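# Four arms set the roller between rail cross bars

## Task

Put the roller down inside the yellow bay so it rests between two neighbouring cross bars whose spacing roughly matches the spacing of the bars under it at the start; every cross bar has to end up resting on both rails.

## Robot and tools

Robots: four identical i2rt Big YAM arms, arm1 to arm4. Each has six arm joints, a five-finger right hand and a wrist camera (arm1_cam_wrist to arm4_cam_wrist). Two room cameras, cam_high and cam_low, belong to no arm. Feet in the scene frame (metres), each foot looking along its own +x: arm1 (-1.005, -0.478, 0.776), arm2 (-0.294, 0.522, 0.817), arm3 (0.623, -0.536, 0.804), arm4 (1.222, 0.500, 0.805). arm1 and arm3 stand on the -y side facing +y; arm2 and arm4 stand on the +y side facing -y. Reach is about 1.07 m from the joint1 axis.

Frame: one shared scene frame, origin on the floor, +z up. The hand point sits 0.045 m in front of the palm; its +z runs along straight fingers, +y out of the palm, +x across the palm away from the thumb. Printed hand positions grow less exact at long reach, and a hand often settles a centimetre or more from where it was sent.

move: one action for any subset of arms. Top-level keys are arm1..arm4 plus cameras; an arm left out gets nothing new and appears under "as last shown". Each arm's part may hold:
- joints: a dict of absolute joint targets by name. joint1_rad -2.879..2.879 (turn about the foot, positive counter-clockwise seen from above), joint2_rad 0..3.141 (shoulder), joint3_rad 0..3.019 (elbow), joint4_rad -1.692..1.57 (hand pitch, positive tips fingers up), joint5_rad -1.57..1.57 (sideways, positive to the arm's right), joint6_rad -2.094..2.094 (roll, positive clockwise seen from behind). Hand keys, each -1..1 and absolute: hand_little, hand_ring, hand_middle, hand_index, hand_thumb_bend (+1 straight/open, -1 curled/closed), hand_thumb_turn (+1 beside palm, -1 opposite the fingers). Settings: hand_force_limit -1..1 (stop force, about 0 to 10 N at the fingertip, 15 N for thumb motors), hand_speed -0.96..1 (full speed from +0.48 up).
- target: one list of seven numbers [x, y, z, qw, qx, qy, qz], an absolute hand pose in the scene frame, metres plus a unit quaternion. The hand follows a straight line from its current hand_target toward it. With target, joints may carry only the hand keys and settings.
- speed: top speed of that line, 0.002..0.5 m/s (default 0.25); turning is capped at twice that in rad/s. Only valid with target.
- min_time_s: 0.1..8 s, the shortest duration for that arm's joint motions.
All hand lines in one call finish together, paced by the slowest. Lines last 0.5..10 s; an action lasts at most 15 s. Paths do not avoid obstacles or other arms. Unknown keys make a call invalid; out-of-range values get it refused, and a refusal or stop cancels your later move/wait/finished_scene calls in that reply. A move with no arm parts returns full state and all images. cameras: list of names, ["all"], or [] for none.

Results: per arm joint_positions, Joint velocities ("within noise" when still), joint torques (wrap at ±28 N m on joints 3 and 4), hand and hand_target poses, joint_status/hand_status, hand_stopped_by (little, ring, middle, index, thumb_bend, thumb_turn: moving, target, force, stalled, fault) and per-finger load in newtons (positive when pushed open). The "move" line says done or the worst status per arm. off_target: resting short, maybe still pushing. time_out: joint keeps a nearby target and pushes; send its reported position to relax it. not_followed / "joint command not followed" / "pose unreachable": the self- and inter-arm collision check held the motion back, and it may retry later. on_its_own lists motion you didn't command. Pictures may lag the state slightly; the "pictures" line gives image order.

wait: seconds 0..10, optional cameras; nothing new is commanded. zoom_image: camera plus region [x0, y0, x1, y1] in pixels of its latest image, at most 504 by 504. show_instructions: shows the reference images. finished_scene: scene number 1..3; ends the scene for good, so only call it once the roller sits correctly and stays there unaided.

Gripping: a finger motor starts only when its target changes by 0.002 or more; it halts on arrival or when load reaches hand_force_limit, then locks. With the thumb turned in front of the palm, the hand can enclose objects about 0.035 to 0.065 m thick, or a handle down to 0.025 m. For a soft grip close at hand_speed -0.94 or lower; faster closing can overshoot the force several times. To grip harder, raise the limit and send a more-closed target; to loosen, send a more-open one. A lost grip shows only as loads dropping near 0. A bracket on the little-finger side of the wrist sticks out 0.10 m and can strike things. Starting settings: force limit 0, hand_speed -0.8.

Camera on the wrist: on the little-finger side, looking at the hand point; with joint6_rad near -1.3 its image is upright. Calibration data for all cameras is given in fisheye or pinhole form; treat it as approximate.

Avoid: pressing two arms together (fatal, including one hand closing on another's fingers), hard hits, objects falling or leaving the work area or landing on the floor, dropping or releasing a moving part, over-forcing fingers, and long pushing or stretched holding, which heats motors (MOTOR HOT near 85 °C; at 100 °C the arm goes limp for 30-60 s, marked limit_stop_at_motor_heat). Arms keep pushing after contact, so send reported positions to stop a push. Loose objects may get an occasional nudge.

Each tool is called after "Emit:" by a JSON object that holds its "api" and its "payload", one argument or row to a line.

Reference images:

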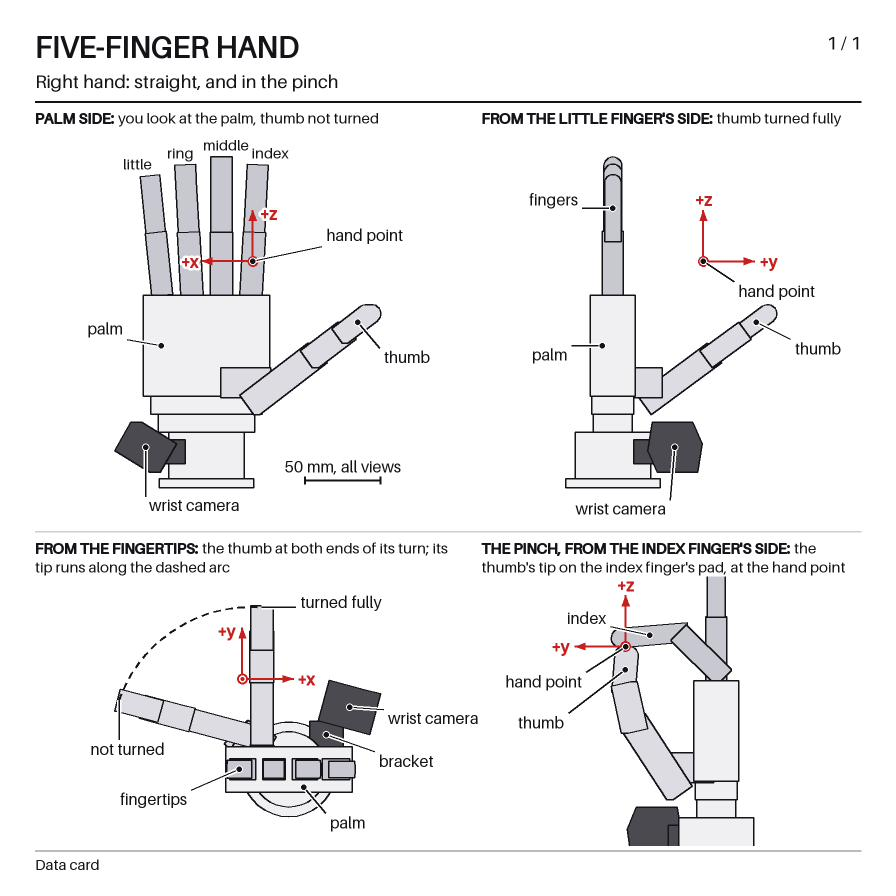

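## Session

Emit:
{"api": "move", "payload": {

}}

Scene clock: 0.00 s.
Joint torques (N m): no reading
Heat: arm1: hottest joint4_rad 37 °C; arm2: hottest joint1_rad 38 °C; arm3: hottest joint4_rad 36 °C; arm4: hottest joint5_rad 37 °C.
Joint velocities: within noise
arm1.joint_positions: joint1_rad=-0.078 joint2_rad=+0.628 joint3_rad=+1.375 joint4_rad=-1.214 joint5_rad=+0.151 joint6_rad=-1.217 hand_little=+1.000 hand_ring=+1.000 hand_middle=+1.000 hand_index=+1.000 hand_thumb_turn=+1.000 hand_thumb_bend=+1.000 hand_force_limit=+0.000 hand_speed=-0.800
arm1.joint_status: not commanded
arm1.hand_stopped_by: target,target,target,target,target,target
arm1.little_load_n: 0.0
arm1.ring_load_n: 0.0
arm1.middle_load_n: 0.0
arm1.index_load_n: 0.0
arm1.thumb_bend_load_n: 0.0
arm1.thumb_turn_load_n: 0.0
arm1.hand: x=-0.8871 y=-0.2563 z=+1.2843 quat_wxyz=(-0.349, +0.761, +0.374, +0.398) (m; scene frame)
arm1.hand_target: x=-0.8877 y=-0.2581 z=+1.2937 quat_wxyz=(-0.356, +0.756, +0.371, +0.404) (m; scene frame)
arm1.hand_status: not commanded
arm2.joint_positions: joint1_rad=-0.309 joint2_rad=+0.613 joint3_rad=+1.400 joint4_rad=-1.280 joint5_rad=-0.255 joint6_rad=-1.443 hand_little=+1.000 hand_ring=+1.000 hand_middle=+1.000 hand_index=+1.000 hand_thumb_turn=+1.000 hand_thumb_bend=+1.000 hand_force_limit=+0.000 hand_speed=-0.800
arm2.joint_status: not commanded
arm2.hand_stopped_by: target,target,target,target,target,target
arm2.little_load_n: 0.0
arm2.ring_load_n: 0.0
arm2.middle_load_n: 0.0
arm2.index_load_n: 0.0
arm2.thumb_bend_load_n: 0.0
arm2.thumb_turn_load_n: 0.0
arm2.hand: x=-0.4104 y=+0.3052 z=+1.3269 quat_wxyz=(+0.352, +0.457, -0.721, +0.384) (m; scene frame)
arm2.hand_target: x=-0.4098 y=+0.3065 z=+1.3371 quat_wxyz=(+0.360, +0.455, -0.716, +0.389) (m; scene frame)
arm2.hand_status: not commanded
arm3.joint_positions: joint1_rad=-0.058 joint2_rad=+0.648 joint3_rad=+1.325 joint4_rad=-1.373 joint5_rad=+0.011 joint6_rad=-1.036 hand_little=+1.000 hand_ring=+1.000 hand_middle=+1.000 hand_index=+1.000 hand_thumb_turn=+1.000 hand_thumb_bend=+1.000 hand_force_limit=+0.000 hand_speed=-0.800
arm3.joint_status: not commanded
arm3.hand_stopped_by: target,target,target,target,target,target
arm3.little_load_n: 0.0
arm3.ring_load_n: 0.0
arm3.middle_load_n: 0.0
arm3.index_load_n: 0.0
arm3.thumb_bend_load_n: 0.0
arm3.thumb_turn_load_n: 0.0
arm3.hand: x=+0.6437 y=-0.3077 z=+1.2418 quat_wxyz=(-0.381, +0.765, +0.483, +0.191) (m; scene frame)
arm3.hand_target: x=+0.6438 y=-0.3071 z=+1.2556 quat_wxyz=(-0.394, +0.759, +0.479, +0.197) (m; scene frame)
arm3.hand_status: not commanded
arm4.joint_positions: joint1_rad=+0.282 joint2_rad=+0.646 joint3_rad=+1.426 joint4_rad=-1.166 joint5_rad=-0.208 joint6_rad=-1.236 hand_little=+1.000 hand_ring=+1.000 hand_middle=+1.000 hand_index=+1.000 hand_thumb_turn=+1.000 hand_thumb_bend=+1.000 hand_force_limit=+0.000 hand_speed=-0.800
arm4.joint_status: not commanded
arm4.hand_stopped_by: target,target,target,target,target,target
arm4.little_load_n: 0.0
arm4.ring_load_n: 0.0
arm4.middle_load_n: 0.0
arm4.index_load_n: 0.0
arm4.thumb_bend_load_n: 0.0
arm4.thumb_turn_load_n: 0.0
arm4.hand: x=+1.3030 y=+0.2452 z=+1.3376 quat_wxyz=(+0.156, +0.627, -0.539, +0.541) (m; scene frame)
arm4.hand_target: x=+1.3022 y=+0.2470 z=+1.3479 quat_wxyz=(+0.160, +0.623, -0.534, +0.549) (m; scene frame)
arm4.hand_status: not commanded
pictures: arm1_cam_wrist, arm2_cam_wrist, arm3_cam_wrist, arm4_cam_wrist, cam_high, cam_low

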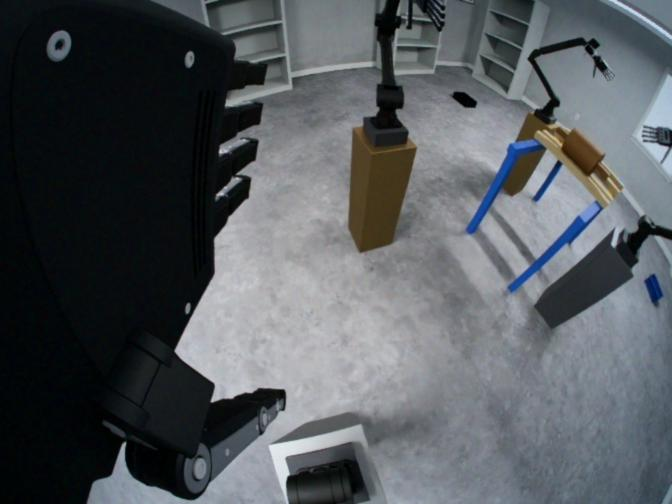

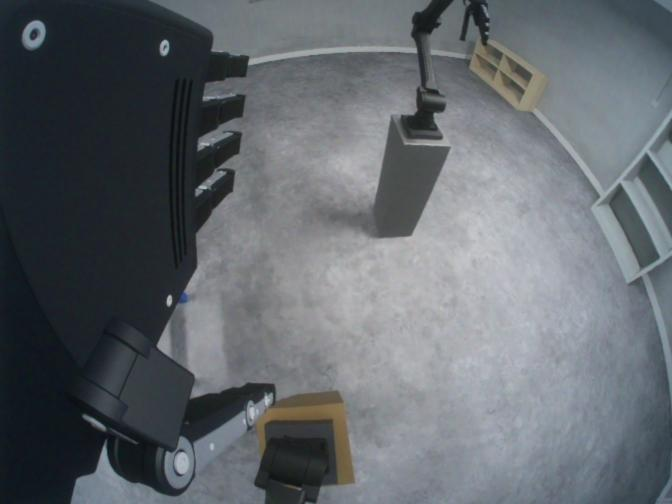

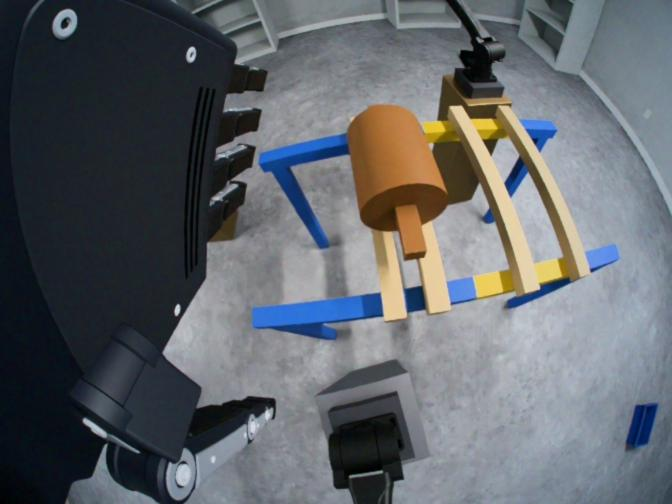

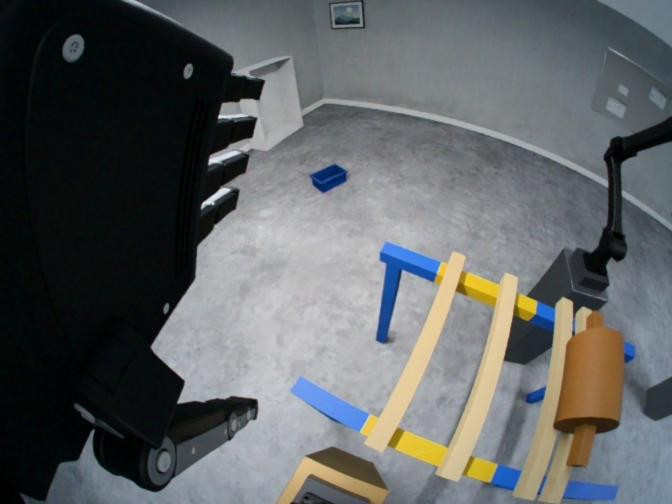

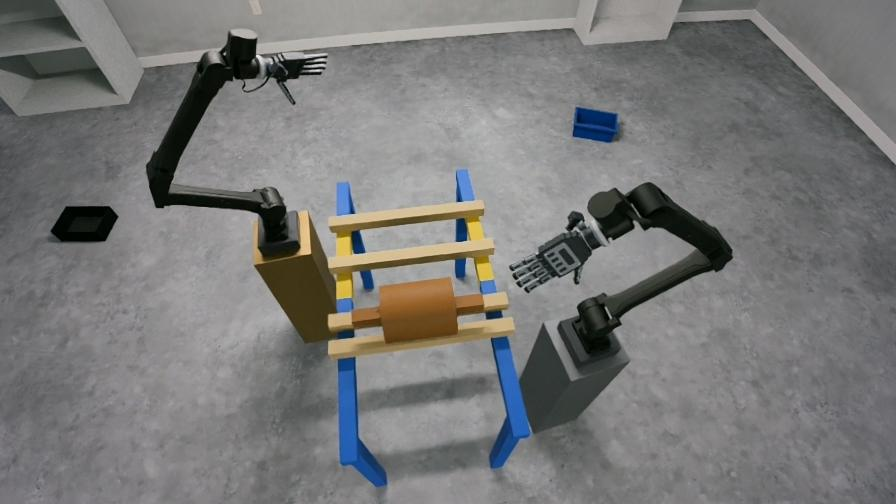

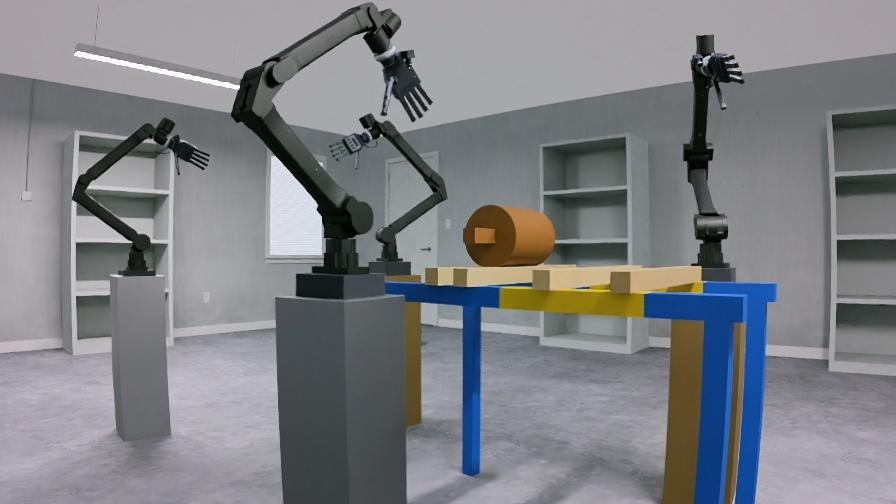

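Emit:
{"api": "zoom_image", "payload": {
  "camera": "cam_high",
  "region": [300, 150, 560, 380]
}}

Emit:
{"api": "zoom_image", "payload": {
  "camera": "cam_low",
  "region": [380, 180, 800, 330]
}}

Emit:
{"api": "zoom_image", "payload": {
  "camera": "arm3_cam_wrist",
  "region": [240, 90, 640, 340]
}}

Emit:
{"api": "zoom_image", "payload": {
  "camera": "arm4_cam_wrist",
  "region": [280, 220, 672, 504]
}}

Scaled by 1.938 from the camera's 896x504 image, which has a finer 1280x720 frame.

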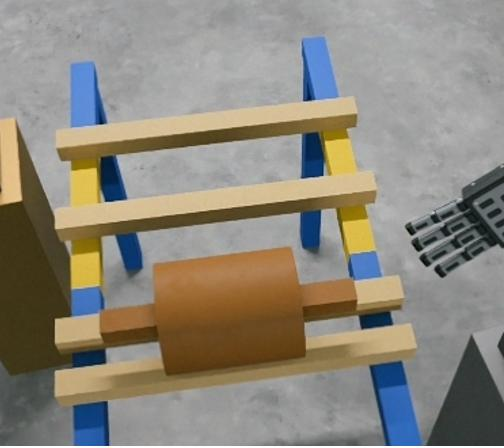

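Scaled by 1.200 from the camera's 896x504 image, which has a finer 1280x720 frame.

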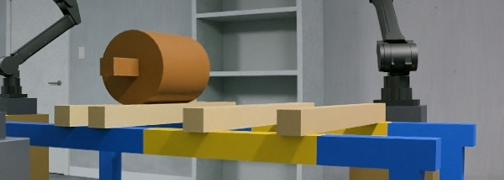

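Scaled by 1.260 from the camera's 672x504 image, which has a finer 960x720 frame.

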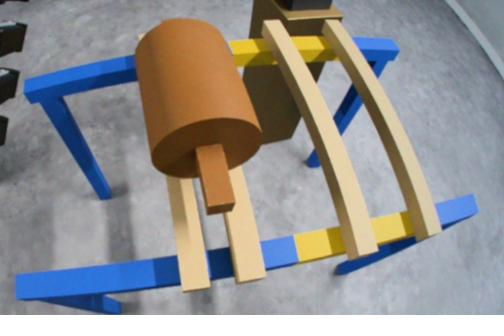

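Scaled by 1.286 from the camera's 672x504 image, which has a finer 960x720 frame.

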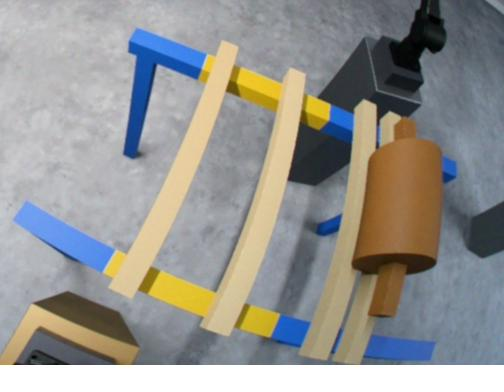

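Emit:
{"api": "move", "payload": {
  "arm3": {"joints":{"joint6_rad":1.4,"joint5_rad":0.0},"min_time_s":3},
  "arm4": {"joints":{"joint6_rad":1.4,"joint5_rad":0.0,"joint1_rad":0.0},"min_time_s":3}
}}

Emit:
{"api": "move", "payload": {
  "arm3": {"target":[0.746,-0.16,1.1,0,0.7071,-0.7071,0]},
  "arm4": {"target":[1.2,0.05,1.05,0,0.7071,0.7071,0]},
  "cameras": ["all"]
}}

Scene clock: 253.37 s.
Joint torques (N m): arm1=[-0.21 2.08 9.7 2.04 0.19 -0.14] | arm2=[0.26 0.21 8.95 1.59 -0.22 0.18] | arm3=[0.91 1.44 9.5 2.09 -0.17 0.2] | arm4=[-1.9 2.55 8.64 1.73 -0.1 0.1]
Heat: arm1: hottest joint3_rad 40 °C; arm2: hottest joint3_rad 45 °C; arm3: hottest joint3_rad 44 °C; arm4: hottest joint3_rad 42 °C.
move: arm3 done; arm4 done
Joint velocities: within noise
arm1, arm2: as last shown
arm3.joint_positions: joint1_rad=-0.058 joint2_rad=+0.648 joint3_rad=+1.325 joint4_rad=-1.373 joint5_rad=+0.002 joint6_rad=+1.388 hand_little=+1.000 hand_ring=+1.000 hand_middle=+1.000 hand_index=+1.000 hand_thumb_turn=+1.000 hand_thumb_bend=+1.000 hand_force_limit=+0.000 hand_speed=-0.800
arm3.joint_status: all done
arm3.hand_stopped_by: target,target,target,target,target,target
arm3.little_load_n: 0.0
arm3.ring_load_n: -0.5
arm3.middle_load_n: 0.0
arm3.index_load_n: 0.0
arm3.thumb_bend_load_n: 0.0
arm3.thumb_turn_load_n: 0.0
arm3.hand: x=+0.5374 y=-0.2693 z=+1.3019 quat_wxyz=(-0.310, +0.722, -0.545, -0.293) (m; scene frame)
arm3.hand_target: x=+0.5375 y=-0.2703 z=+1.3179 quat_wxyz=(-0.318, +0.714, -0.544, -0.306) (m; scene frame)
arm3.hand_status: not commanded
arm4.joint_positions: joint1_rad=+0.016 joint2_rad=+0.646 joint3_rad=+1.426 joint4_rad=-1.166 joint5_rad=-0.002 joint6_rad=+1.390 hand_little=+1.000 hand_ring=+1.000 hand_middle=+1.000 hand_index=+1.000 hand_thumb_turn=+1.000 hand_thumb_bend=+1.000 hand_force_limit=+0.000 hand_speed=-0.800
arm4.joint_status: all done
arm4.hand_stopped_by: target,target,target,target,target,target
arm4.little_load_n: 0.0
arm4.ring_load_n: 0.0
arm4.middle_load_n: 0.0
arm4.index_load_n: 0.0
arm4.thumb_bend_load_n: 0.0
arm4.thumb_turn_load_n: 0.0
arm4.hand: x=+1.3052 y=+0.2168 z=+1.4029 quat_wxyz=(-0.379, -0.506, -0.659, +0.408) (m; scene frame)
arm4.hand_target: x=+1.2996 y=+0.2183 z=+1.4143 quat_wxyz=(-0.383, -0.511, -0.647, +0.417) (m; scene frame)
arm4.hand_status: not commanded
pictures: none

Scene clock: 256.73 s.
Joint torques (N m): arm1=[-0.32 2.02 9.69 2.03 0.2 -0.15] | arm2=[0.21 0.21 8.96 1.59 -0.22 0.19] | arm3=[0.56 -11.11 12.92 -0.1 0.03 0.05] | arm4=[-1.61 -8.59 11.32 -0.29 -0.1 0.1]
Heat: arm1: hottest joint3_rad 40 °C; arm2: hottest joint3_rad 45 °C; arm3: hottest joint3_rad 44 °C; arm4: hottest joint3_rad 43 °C.
move: arm3 off_target; arm4 off_target
Joint velocities: within noise
arm1, arm2: as last shown
arm1.ring_load_n: 0.5
arm2.middle_load_n: 0.5
arm3.joint_positions: joint1_rad=-0.624 joint2_rad=+1.364 joint3_rad=+1.422 joint4_rad=-1.689 joint5_rad=+0.012 joint6_rad=+1.105 hand_little=+1.000 hand_ring=+1.000 hand_middle=+1.000 hand_index=+1.000 hand_thumb_turn=+1.000 hand_thumb_bend=+1.000 hand_force_limit=+0.000 hand_speed=-0.800
arm3.joint_status: not commanded
arm3.hand_stopped_by: target,target,target,target,target,target
arm3.little_load_n: 0.0
arm3.ring_load_n: 0.0
arm3.middle_load_n: 0.5
arm3.index_load_n: 0.0
arm3.thumb_bend_load_n: 0.0
arm3.thumb_turn_load_n: 0.0
arm3.hand: x=+0.7363 y=-0.1716 z=+1.0731 quat_wxyz=(+0.030, +0.708, -0.705, +0.009) (m; scene frame)
arm3.hand_target: x=+0.7453 y=-0.1613 z=+1.0996 quat_wxyz=(+0.000, +0.707, -0.707, +0.000) (m; scene frame)
arm3.hand_status: off_target (0.031 m and 3.6 deg from the pose sent, 0.310 m and 52.7 deg at the start)
arm4.joint_positions: joint1_rad=-0.239 joint2_rad=+1.440 joint3_rad=+1.403 joint4_rad=-1.558 joint5_rad=+0.008 joint6_rad=+1.379 hand_little=+1.000 hand_ring=+1.000 hand_middle=+1.000 hand_index=+1.000 hand_thumb_turn=+1.000 hand_thumb_bend=+1.000 hand_force_limit=+0.000 hand_speed=-0.800
arm4.joint_status: not commanded
arm4.hand_stopped_by: target,target,target,target,target,target
arm4.little_load_n: 0.0
arm4.ring_load_n: 0.0
arm4.middle_load_n: 0.0
arm4.index_load_n: 0.0
arm4.thumb_bend_load_n: 0.0
arm4.thumb_turn_load_n: 0.0
arm4.hand: x=+1.2092 y=+0.0612 z=+1.0348 quat_wxyz=(+0.008, -0.698, -0.716, -0.013) (m; scene frame)
arm4.hand_target: x=+1.2001 y=+0.0508 z=+1.0499 quat_wxyz=(+0.000, -0.707, -0.707, +0.000) (m; scene frame)
arm4.hand_status: off_target (0.021 m and 2.2 deg from the pose sent, 0.404 m and 69.1 deg at the start)
pictures: arm1_cam_wrist, arm2_cam_wrist, arm3_cam_wrist, arm4_cam_wrist, cam_high, cam_low
camera_calibration:
arm3_cam_wrist: T_world_to_cam=[[-0.960115, -0.27051, 0.0707324, 0.581123], [-0.214417, 0.874684, 0.434688, -0.153448], [-0.179456, 0.402184, -0.897799, 1.27286], [0, 0, 0, 1]] pos_world=[0.753466, -0.220507, 1.16837]
arm4_cam_wrist: T_world_to_cam=[[0.937845, 0.345994, 0.0271256, -1.19411], [0.299627, -0.846642, 0.439797, -0.759724], [0.175133, -0.404334, -0.897687, 0.857015], [0, 0, 0, 1]] pos_world=[1.19743, 0.116462, 1.13585]

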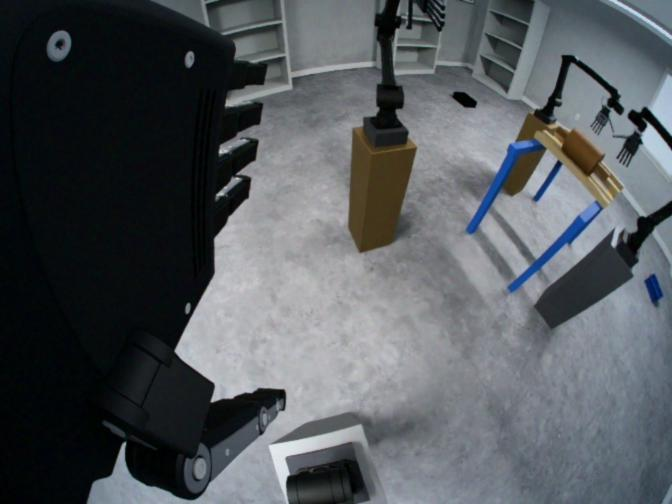

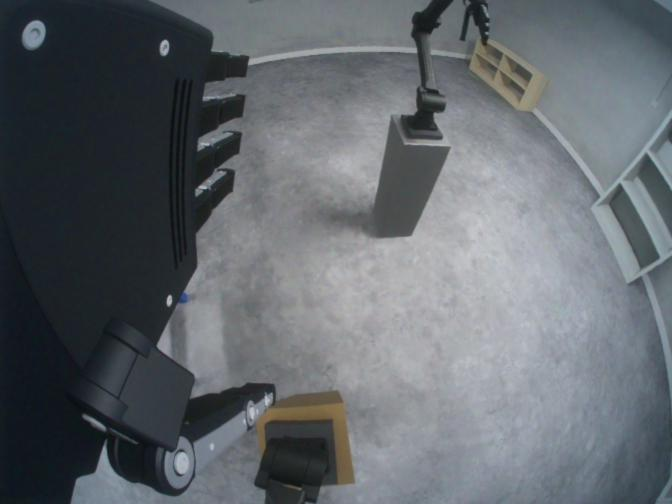

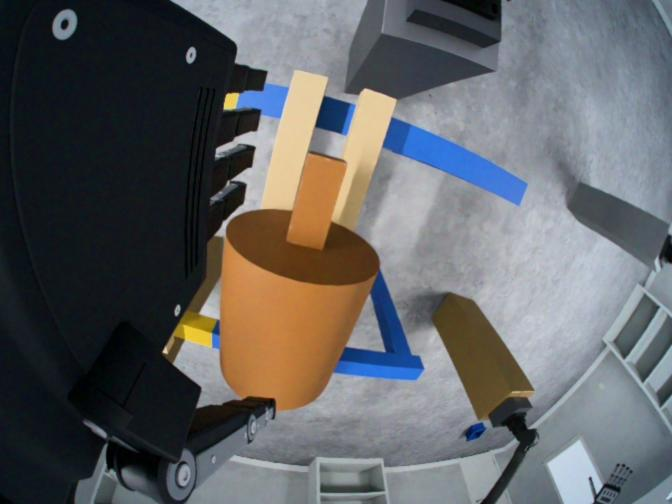

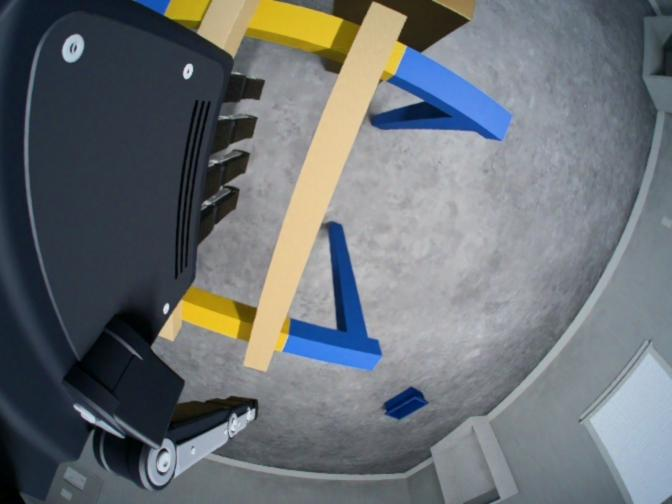

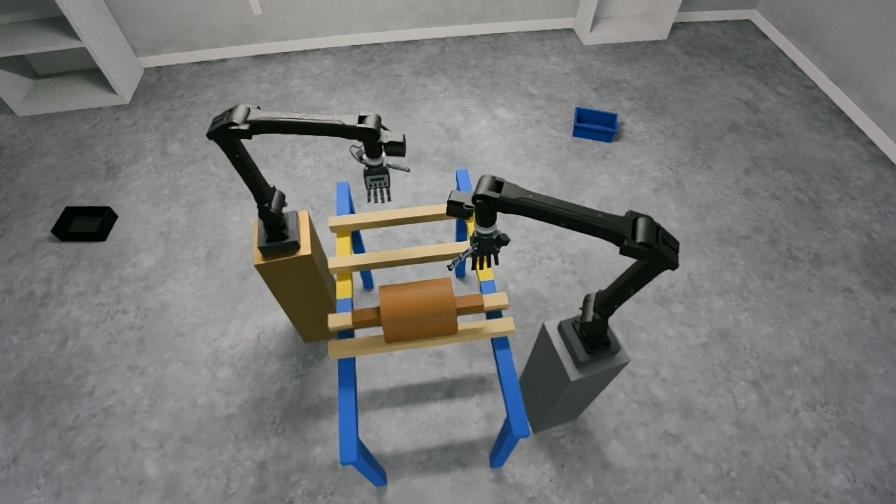

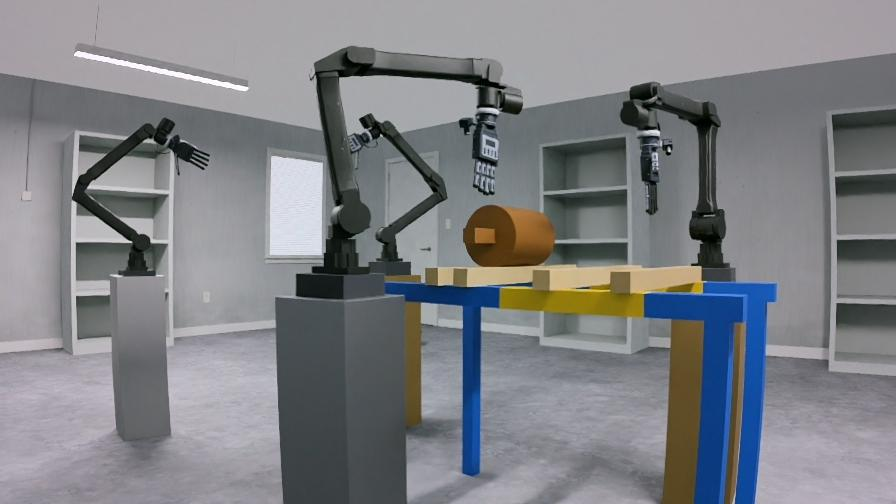

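Emit:
{"api": "zoom_image", "payload": {
  "camera": "arm3_cam_wrist",
  "region": [200, 50, 420, 270]
}}

Emit:
{"api": "zoom_image", "payload": {
  "camera": "arm4_cam_wrist",
  "region": [150, 0, 520, 380]
}}

Scaled by 2.291 from the camera's 672x504 image, which has a finer 960x720 frame.

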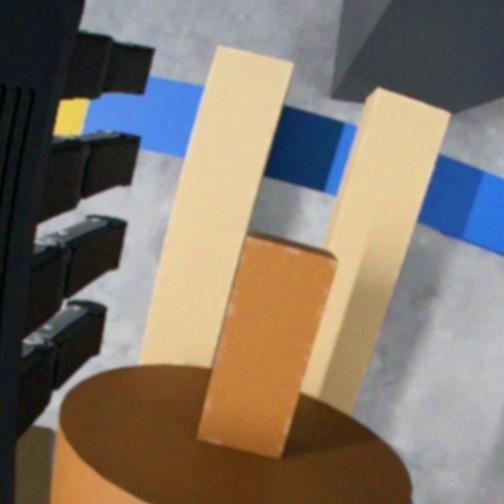

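Scaled by 1.326 from the camera's 672x504 image, which has a finer 960x720 frame.

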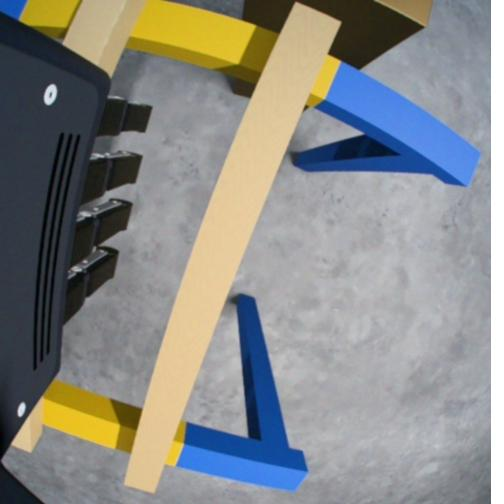

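Emit:
{"api": "move", "payload": {
  "arm4": {"target":[1.209,-0.03,0.93,0,0.7071,0.7071,0],"speed":0.15,"joints":{"hand_thumb_turn":-1.0}},
  "arm3": {"joints":{"hand_thumb_turn":-1.0}}
}}

Emit:
{"api": "move", "payload": {
  "arm4": {"target":[1.200,-0.04,0.925,0,0.7071,0.7071,0],"speed":0.1},
  "cameras": ["arm4_cam_wrist","arm3_cam_wrist"]
}}

Scene clock: 351.50 s.
Joint torques (N m): arm1=[-0.32 1.96 9.69 2.02 0.19 -0.14] | arm2=[0.26 0.21 8.96 1.59 -0.22 0.19] | arm3=[0.56 -10.99 12.92 -0.12 0.02 0.06] | arm4=[0.73 -11.16 8.7 0.46 -0.13 0.09]
Heat: arm1: hottest joint3_rad 40 °C; arm2: hottest joint3_rad 46 °C; arm3: hottest joint3_rad 61 °C; arm4: hottest joint3_rad 48 °C.
move: arm3 done; arm4 off_target
Joint velocities: within noise
arm1, arm2: as last shown
arm1.ring_load_n: 0.0
arm2.middle_load_n: 0.0
arm3.joint_positions: joint1_rad=-0.624 joint2_rad=+1.364 joint3_rad=+1.422 joint4_rad=-1.689 joint5_rad=+0.013 joint6_rad=+1.105 hand_little=+1.000 hand_ring=+1.000 hand_middle=+1.000 hand_index=+1.000 hand_thumb_turn=-1.000 hand_thumb_bend=+1.000 hand_force_limit=+0.000 hand_speed=-0.800
arm3.joint_status: all done
arm3.hand_stopped_by: target,target,target,target,target,target
arm3.little_load_n: 0.0
arm3.ring_load_n: 0.0
arm3.middle_load_n: 0.0
arm3.index_load_n: 0.0
arm3.thumb_bend_load_n: 0.0
arm3.thumb_turn_load_n: 0.0
arm3.hand: x=+0.7364 y=-0.1717 z=+1.0731 quat_wxyz=(+0.030, +0.708, -0.705, +0.009) (m; scene frame)
arm3.hand_target: x=+0.7454 y=-0.1613 z=+1.0995 quat_wxyz=(+0.000, +0.707, -0.707, +0.000) (m; scene frame)
arm3.hand_status: not commanded
arm4.joint_positions: joint1_rad=-0.224 joint2_rad=+1.679 joint3_rad=+1.403 joint4_rad=-1.304 joint5_rad=+0.008 joint6_rad=+1.424 hand_little=+1.000 hand_ring=+1.000 hand_middle=+1.000 hand_index=+1.000 hand_thumb_turn=-1.000 hand_thumb_bend=+1.000 hand_force_limit=+0.000 hand_speed=-0.800
arm4.joint_status: all done
arm4.hand_stopped_by: target,target,target,target,target,target
arm4.little_load_n: 0.0
arm4.ring_load_n: 0.0
arm4.middle_load_n: 0.0
arm4.index_load_n: 0.0
arm4.thumb_bend_load_n: 0.0
arm4.thumb_turn_load_n: 0.0
arm4.hand: x=+1.2032 y=-0.0205 z=+0.9294 quat_wxyz=(+0.004, -0.709, -0.705, -0.007) (m; scene frame)
arm4.hand_target: x=+1.2092 y=-0.0297 z=+0.9300 quat_wxyz=(+0.000, -0.707, -0.707, +0.000) (m; scene frame)
arm4.hand_status: off_target (0.011 m and 0.9 deg from the pose sent, 0.139 m and 2.2 deg at the start)
pictures: none

Scene clock: 352.50 s.
Joint torques (N m): arm1=[-0.44 2.02 9.69 2.03 0.2 -0.14] | arm2=[0.26 0.21 8.95 1.58 -0.22 0.18] | arm3=[0.44 -10.99 12.92 -0.09 0.03 0.05] | arm4=[-0.38 -11.05 10.74 0.4 -0.11 -0.05]
Heat: arm1: hottest joint3_rad 40 °C; arm2: hottest joint3_rad 46 °C; arm3: hottest joint3_rad 61 °C; arm4: hottest joint3_rad 48 °C.
move: arm4 off_target
Joint velocities: within noise
arm1, arm2, arm3: as last shown
arm3.little_load_n: -0.5
arm4.joint_positions: joint1_rad=-0.224 joint2_rad=+1.705 joint3_rad=+1.403 joint4_rad=-1.300 joint5_rad=+0.008 joint6_rad=+1.424 hand_little=+1.000 hand_ring=+1.000 hand_middle=+1.000 hand_index=+1.000 hand_thumb_turn=-1.000 hand_thumb_bend=+1.000 hand_force_limit=+0.000 hand_speed=-0.800
arm4.joint_status: not commanded
arm4.hand_stopped_by: target,target,target,target,target,target
arm4.little_load_n: 0.0
arm4.ring_load_n: 0.0
arm4.middle_load_n: 0.0
arm4.index_load_n: 0.0
arm4.thumb_bend_load_n: 0.0
arm4.thumb_turn_load_n: 0.0
arm4.hand: x=+1.2032 y=-0.0213 z=+0.9168 quat_wxyz=(+0.010, -0.709, -0.705, -0.015) (m; scene frame)
arm4.hand_target: x=+1.2001 y=-0.0392 z=+0.9252 quat_wxyz=(+0.000, -0.707, -0.707, +0.000) (m; scene frame)
arm4.hand_status: off_target (0.021 m and 2.1 deg from the pose sent, 0.020 m and 0.9 deg at the start)
pictures: arm3_cam_wrist, arm4_cam_wrist
camera_calibration:
arm3_cam_wrist: T_world_to_cam=[[-0.960123, -0.270561, 0.0704322, 0.581566], [-0.214641, 0.874769, 0.434405, -0.152906], [-0.179145, 0.401964, -0.89796, 1.27278], [0, 0, 0, 1]] pos_world=[0.753567, -0.220508, 1.16837]
arm4_cam_wrist: T_world_to_cam=[[0.947822, 0.31749, 0.028885, -1.17095], [0.274298, -0.858328, 0.433628, -0.739957], [0.162466, -0.403079, -0.900629, 0.736661], [0, 0, 0, 1]] pos_world=[1.19314, 0.0335742, 1.01815]

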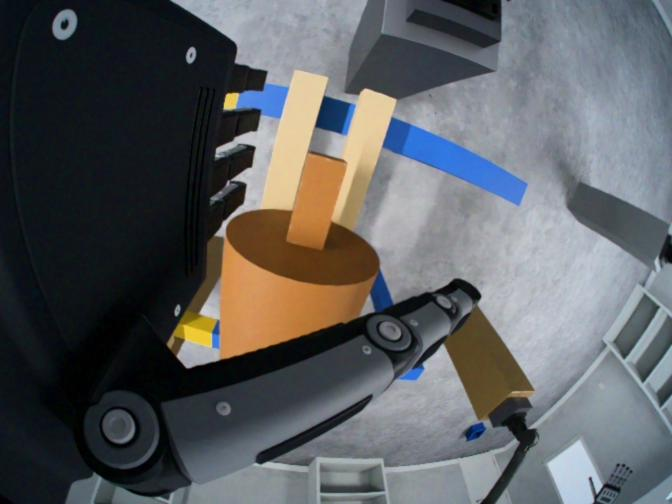

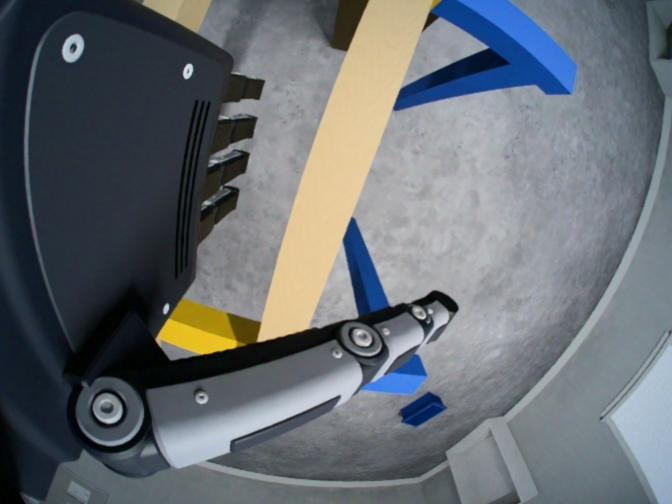

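Emit:
{"api": "move", "payload": {
  "arm3": {"joints":{"joint1_rad":-0.05,"joint2_rad":0.5,"joint3_rad":1.0,"joint4_rad":-1.3},"min_time_s":4},
  "cameras": ["arm4_cam_wrist","cam_low"]
}}

Emit:
{"api": "zoom_image", "payload": {
  "camera": "arm4_cam_wrist",
  "region": [230, 100, 430, 340]
}}

Emit:
{"api": "zoom_image", "payload": {
  "camera": "cam_low",
  "region": [520, 100, 800, 330]
}}

Scene clock: 390.43 s.
Joint torques (N m): arm1=[-0.32 1.96 9.72 2.03 0.2 -0.14] | arm2=[0.21 0.26 8.99 1.58 -0.22 0.19] | arm3=[1.38 1.73 7.35 2.47 -0.01 0.07] | arm4=[-0.44 -11.05 10.76 0.38 -0.11 -0.05]
Heat: arm1: hottest joint3_rad 41 °C; arm2: hottest joint3_rad 46 °C; arm3: hottest joint3_rad 60 °C; arm4: hottest joint3_rad 49 °C.
move: arm3 done
Joint velocities: within noise
arm1, arm2, arm4: as last shown
arm3.joint_positions: joint1_rad=-0.058 joint2_rad=+0.504 joint3_rad=+1.010 joint4_rad=-1.319 joint5_rad=+0.013 joint6_rad=+1.105 hand_little=+1.000 hand_ring=+1.000 hand_middle=+1.000 hand_index=+1.000 hand_thumb_turn=-1.000 hand_thumb_bend=+1.000 hand_force_limit=+0.000 hand_speed=-0.800
arm3.joint_status: all done
arm3.hand_stopped_by: target,target,target,target,target,target
arm3.little_load_n: 0.0
arm3.ring_load_n: 0.0
arm3.middle_load_n: 0.0
arm3.index_load_n: 0.0
arm3.thumb_bend_load_n: 0.0
arm3.thumb_turn_load_n: 0.0
arm3.hand: x=+0.5385 y=-0.3032 z=+1.1694 quat_wxyz=(-0.307, +0.812, -0.450, -0.212) (m; scene frame)
arm3.hand_target: x=+0.5365 y=-0.3013 z=+1.1685 quat_wxyz=(-0.312, +0.812, -0.444, -0.215) (m; scene frame)
arm3.hand_status: not commanded
pictures: arm4_cam_wrist, cam_low
camera_calibration:
arm4_cam_wrist: T_world_to_cam=[[0.947822, 0.31749, 0.028885, -1.17095], [0.274298, -0.858328, 0.433628, -0.739957], [0.162466, -0.403079, -0.900629, 0.736661], [0, 0, 0, 1]] pos_world=[1.19314, 0.0335742, 1.01815]

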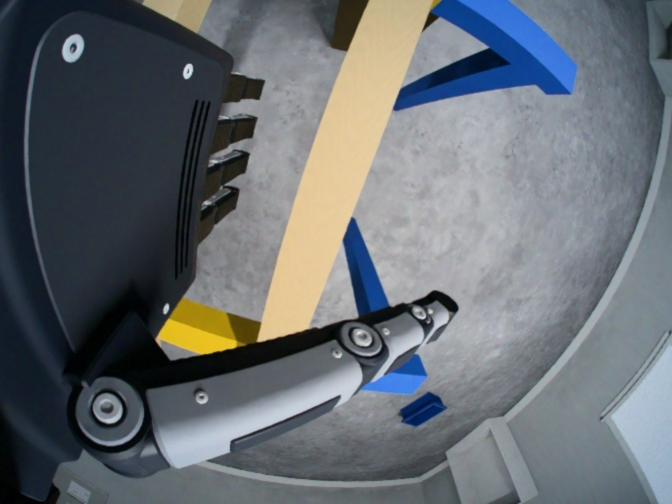

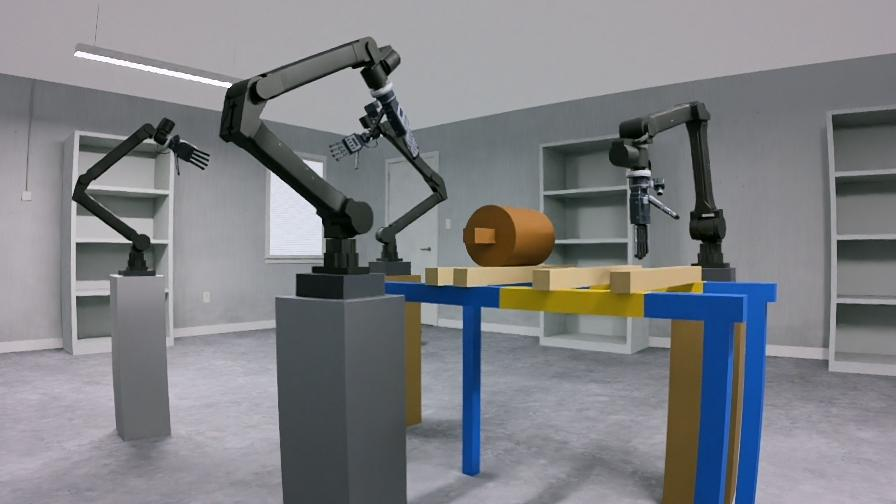

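Scaled by 2.100 from the camera's 672x504 image, which has a finer 960x720 frame.

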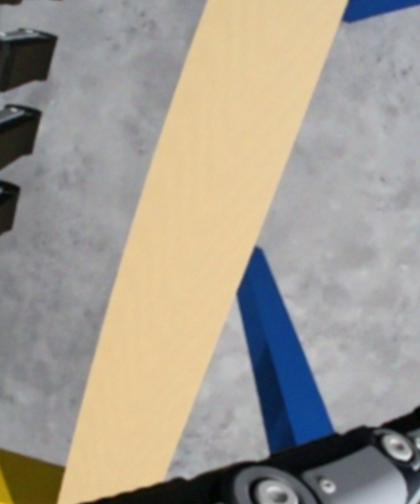

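Scaled by 1.800 from the camera's 896x504 image, which has a finer 1280x720 frame.

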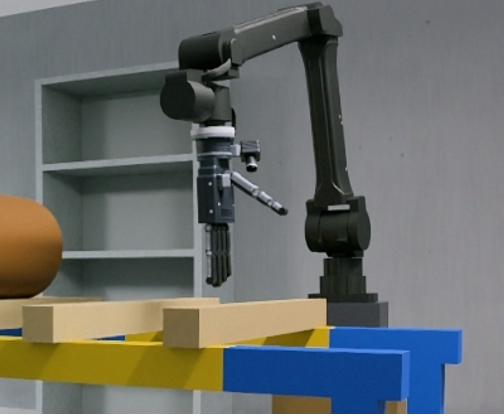

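Emit:
{"api": "move", "payload": {
  "arm4": {"target":[1.218,-0.045,0.815,0,0.7071,0.7071,0],"speed":0.1},
  "cameras": ["arm4_cam_wrist","cam_low"]
}}

Emit:
{"api": "zoom_image", "payload": {
  "camera": "cam_low",
  "region": [520, 100, 800, 330]
}}

Scene clock: 417.53 s.
Joint torques (N m): arm1=[-0.21 1.9 9.68 2.03 0.19 -0.15] | arm2=[0.15 0.26 8.98 1.58 -0.22 0.18] | arm3=[1.44 1.67 7.36 2.47 0 0.06] | arm4=[0.85 -11.87 6.54 0.39 -0.12 0.11]
Heat: arm1: hottest joint3_rad 41 °C; arm2: hottest joint3_rad 46 °C; arm3: hottest joint3_rad 51 °C; arm4: hottest joint3_rad 49 °C.
move: arm4 off_target
Joint velocities: within noise
arm1, arm2, arm3: as last shown
arm3.little_load_n: -0.5
arm3.thumb_turn_load_n: -0.5
arm4.joint_positions: joint1_rad=-0.206 joint2_rad=+1.827 joint3_rad=+1.305 joint4_rad=-1.037 joint5_rad=+0.009 joint6_rad=+1.442 hand_little=+1.000 hand_ring=+1.000 hand_middle=+1.000 hand_index=+1.000 hand_thumb_turn=-1.000 hand_thumb_bend=+1.000 hand_force_limit=+0.000 hand_speed=-0.800
arm4.joint_status: not commanded
arm4.hand_stopped_by: target,target,target,target,target,target
arm4.little_load_n: 0.0
arm4.ring_load_n: 0.0
arm4.middle_load_n: 0.0
arm4.index_load_n: 0.0
arm4.thumb_bend_load_n: -0.5
arm4.thumb_turn_load_n: 0.0
arm4.hand: x=+1.2097 y=-0.0440 z=+0.8237 quat_wxyz=(-0.003, -0.709, -0.705, +0.002) (m; scene frame)
arm4.hand_target: x=+1.2179 y=-0.0448 z=+0.8151 quat_wxyz=(+0.000, -0.707, -0.707, +0.000) (m; scene frame)
arm4.hand_status: off_target (0.012 m and 0.6 deg from the pose sent, 0.106 m and 2.1 deg at the start)
pictures: arm4_cam_wrist, cam_low
camera_calibration:
arm4_cam_wrist: T_world_to_cam=[[0.948218, 0.317499, 0.00873323, -1.15116], [0.27665, -0.839104, 0.468368, -0.751505], [0.156035, -0.441699, -0.88349, 0.63462], [0, 0, 0, 1]] pos_world=[1.20043, 0.0152125, 0.922715]

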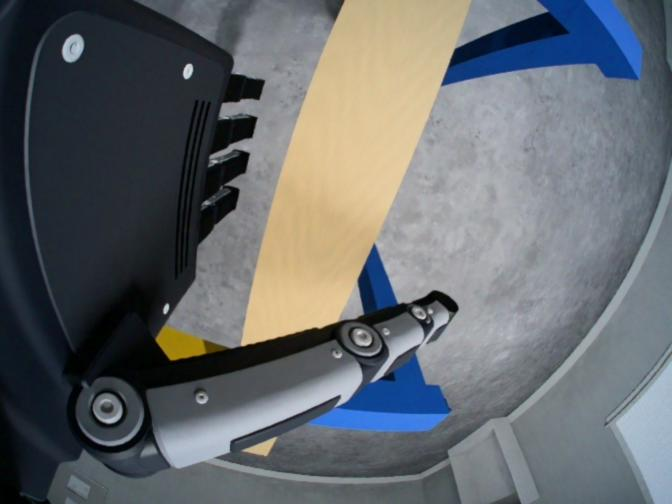

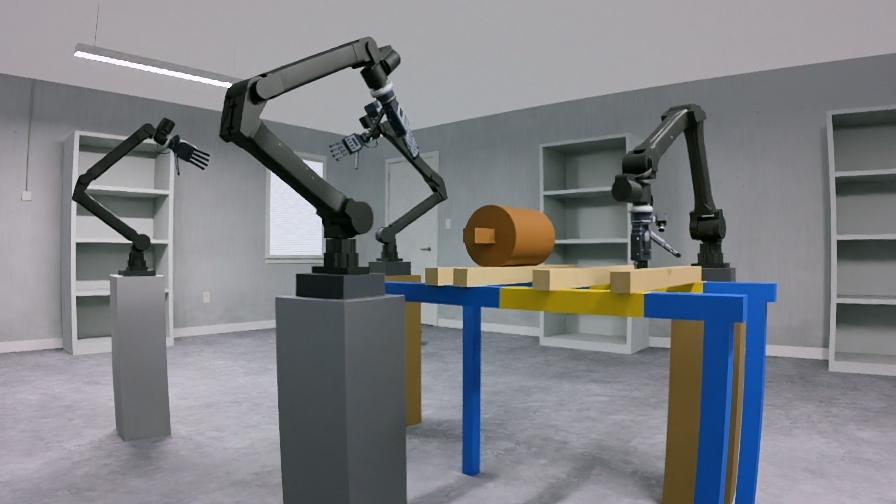

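Scaled by 1.800 from the camera's 896x504 image, which has a finer 1280x720 frame.

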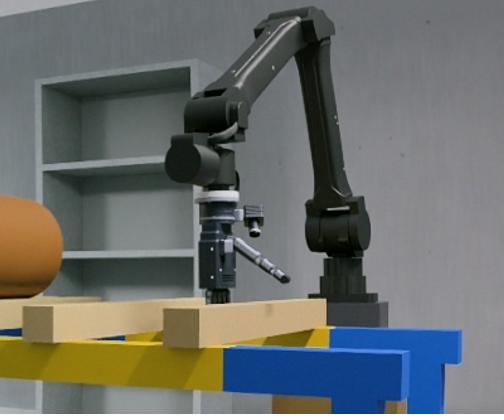

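Emit:
{"api": "move", "payload": {
  "arm4": {"target":[1.218,-0.045,0.804,0,0.7071,0.7071,0],"speed":0.1}
}}

Emit:
{"api": "move", "payload": {
  "arm4": {"joints":{"hand_speed":-0.9,"hand_little":-1,"hand_ring":-1,"hand_middle":-1,"hand_index":-1,"hand_thumb_bend":-1}},
  "cameras": ["arm4_cam_wrist","cam_low"]
}}

Scene clock: 441.03 s.
Joint torques (N m): arm1=[-0.38 1.85 9.69 2.02 0.2 -0.14] | arm2=[0.21 0.21 8.95 1.59 -0.22 0.18] | arm3=[1.44 1.73 7.39 2.45 -0.01 0.07] | arm4=[0.79 -11.75 6.31 0.46 -0.12 0.1]
Heat: arm1: hottest joint3_rad 41 °C; arm2: hottest joint3_rad 46 °C; arm3: hottest joint3_rad 47 °C; arm4: hottest joint3_rad 47 °C.
move: arm4 off_target
Joint velocities: within noise
arm1, arm2, arm3: as last shown
arm3.little_load_n: 0.0
arm4.joint_positions: joint1_rad=-0.206 joint2_rad=+1.839 joint3_rad=+1.296 joint4_rad=-1.012 joint5_rad=+0.009 joint6_rad=+1.442 hand_little=+1.000 hand_ring=+1.000 hand_middle=+1.000 hand_index=+1.000 hand_thumb_turn=-1.000 hand_thumb_bend=+1.000 hand_force_limit=+0.000 hand_speed=-0.800
arm4.joint_status: not commanded
arm4.hand_stopped_by: target,target,target,target,target,target
arm4.little_load_n: 0.0
arm4.ring_load_n: 0.0
arm4.middle_load_n: 0.0
arm4.index_load_n: 0.0
arm4.thumb_bend_load_n: 0.0
arm4.thumb_turn_load_n: 0.0
arm4.hand: x=+1.2097 y=-0.0452 z=+0.8148 quat_wxyz=(-0.004, -0.709, -0.705, +0.004) (m; scene frame)
arm4.hand_target: x=+1.2179 y=-0.0446 z=+0.8041 quat_wxyz=(+0.000, -0.707, -0.707, +0.000) (m; scene frame)
arm4.hand_status: off_target (0.014 m and 0.8 deg from the pose sent, 0.021 m and 0.5 deg at the start)
pictures: none

Scene clock: 449.27 s.
Joint torques (N m): arm1=[-0.26 1.9 9.66 2.03 0.19 -0.15] | arm2=[0.21 0.26 8.95 1.59 -0.22 0.18] | arm3=[1.44 1.73 7.36 2.47 -0.01 0.07] | arm4=[0.79 -12.51 6.5 0.2 -0.48 0.08]
Heat: arm1: hottest joint3_rad 41 °C; arm2: hottest joint3_rad 46 °C; arm3: hottest joint3_rad 47 °C; arm4: hottest joint3_rad 46 °C.
move: arm4 off_target
Joint velocities: within noise
arm1.joint_positions: joint1_rad=-0.078 joint2_rad=+0.628 joint3_rad=+1.375 joint4_rad=-1.214 joint5_rad=+0.151 joint6_rad=-1.217 hand_little=+1.000 hand_ring=+1.000 hand_middle=+1.000 hand_index=+1.000 hand_thumb_turn=+1.000 hand_thumb_bend=+1.000 hand_force_limit=+0.000 hand_speed=-0.800
arm1.joint_status: not commanded
arm1.hand_stopped_by: target,target,target,target,target,target
arm1.little_load_n: 0.0
arm1.ring_load_n: 0.0
arm1.middle_load_n: 0.0
arm1.index_load_n: 0.0
arm1.thumb_bend_load_n: 0.0
arm1.thumb_turn_load_n: 0.0
arm1.hand: x=-0.8871 y=-0.2563 z=+1.2843 quat_wxyz=(-0.349, +0.761, +0.374, +0.398) (m; scene frame)
arm1.hand_target: x=-0.8877 y=-0.2581 z=+1.2937 quat_wxyz=(-0.356, +0.756, +0.371, +0.404) (m; scene frame)
arm1.hand_status: not commanded
arm2.joint_positions: joint1_rad=-0.309 joint2_rad=+0.613 joint3_rad=+1.400 joint4_rad=-1.280 joint5_rad=-0.255 joint6_rad=-1.443 hand_little=+1.000 hand_ring=+1.000 hand_middle=+1.000 hand_index=+1.000 hand_thumb_turn=+1.000 hand_thumb_bend=+1.000 hand_force_limit=+0.000 hand_speed=-0.800
arm2.joint_status: not commanded
arm2.hand_stopped_by: target,target,target,target,target,target
arm2.little_load_n: 0.0
arm2.ring_load_n: 0.0
arm2.middle_load_n: 0.0
arm2.index_load_n: 0.0
arm2.thumb_bend_load_n: 0.0
arm2.thumb_turn_load_n: 0.0
arm2.hand: x=-0.4104 y=+0.3052 z=+1.3269 quat_wxyz=(+0.352, +0.457, -0.721, +0.384) (m; scene frame)
arm2.hand_target: x=-0.4098 y=+0.3065 z=+1.3371 quat_wxyz=(+0.360, +0.455, -0.716, +0.389) (m; scene frame)
arm2.hand_status: not commanded
arm3: as last shown
arm3.little_load_n: 0.5
arm3.thumb_turn_load_n: 0.0
arm4.joint_positions: joint1_rad=-0.206 joint2_rad=+1.849 joint3_rad=+1.293 joint4_rad=-1.004 joint5_rad=+0.016 joint6_rad=+1.443 hand_little=+0.266 hand_ring=+0.275 hand_middle=+0.267 hand_index=+0.275 hand_thumb_turn=-1.000 hand_thumb_bend=+0.649 hand_force_limit=+0.000 hand_speed=-0.900
arm4.joint_status: hand_little off_target (ended at +0.266, target -1.000); hand_ring off_target (ended at +0.275, target -1.000); hand_middle off_target (ended at +0.267, target -1.000); hand_index off_target (ended at +0.275, target -1.000); hand_thumb_bend off_target (ended at +0.649, target -1.000); the others done
arm4.hand_stopped_by: force,force,force,force,force,target
arm4.little_load_n: 7.0
arm4.ring_load_n: 3.0
arm4.middle_load_n: 6.5
arm4.index_load_n: 3.5
arm4.thumb_bend_load_n: 23.0
arm4.thumb_turn_load_n: 3.0
arm4.hand: x=+1.2083 y=-0.0443 z=+0.8081 quat_wxyz=(+0.001, -0.710, -0.704, +0.004) (m; scene frame)
arm4.hand_target: x=+1.2178 y=-0.0447 z=+0.8042 quat_wxyz=(+0.000, -0.707, -0.707, +0.000) (m; scene frame)
arm4.hand_status: not commanded
pictures: arm4_cam_wrist, cam_low
camera_calibration:
arm4_cam_wrist: T_world_to_cam=[[0.948756, 0.316001, 0.00254111, -1.14529], [0.278776, -0.840725, 0.464182, -0.743309], [0.148818, -0.439687, -0.885736, 0.631622], [0, 0, 0, 1]] pos_world=[1.19982, 0.014711, 0.907392]

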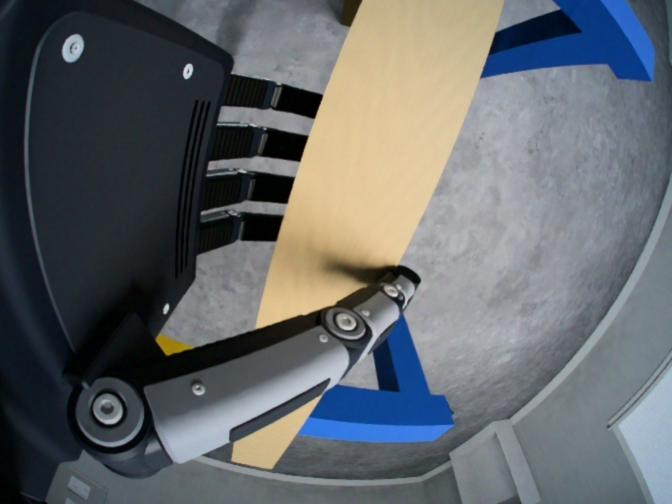

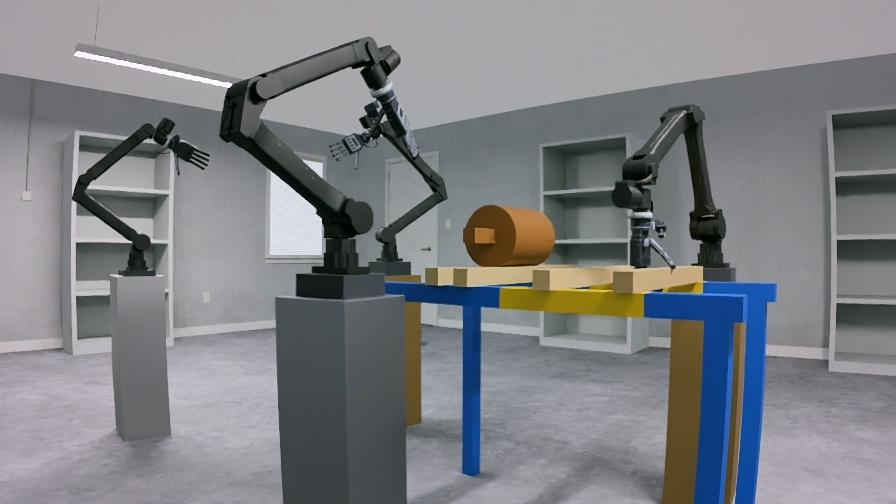

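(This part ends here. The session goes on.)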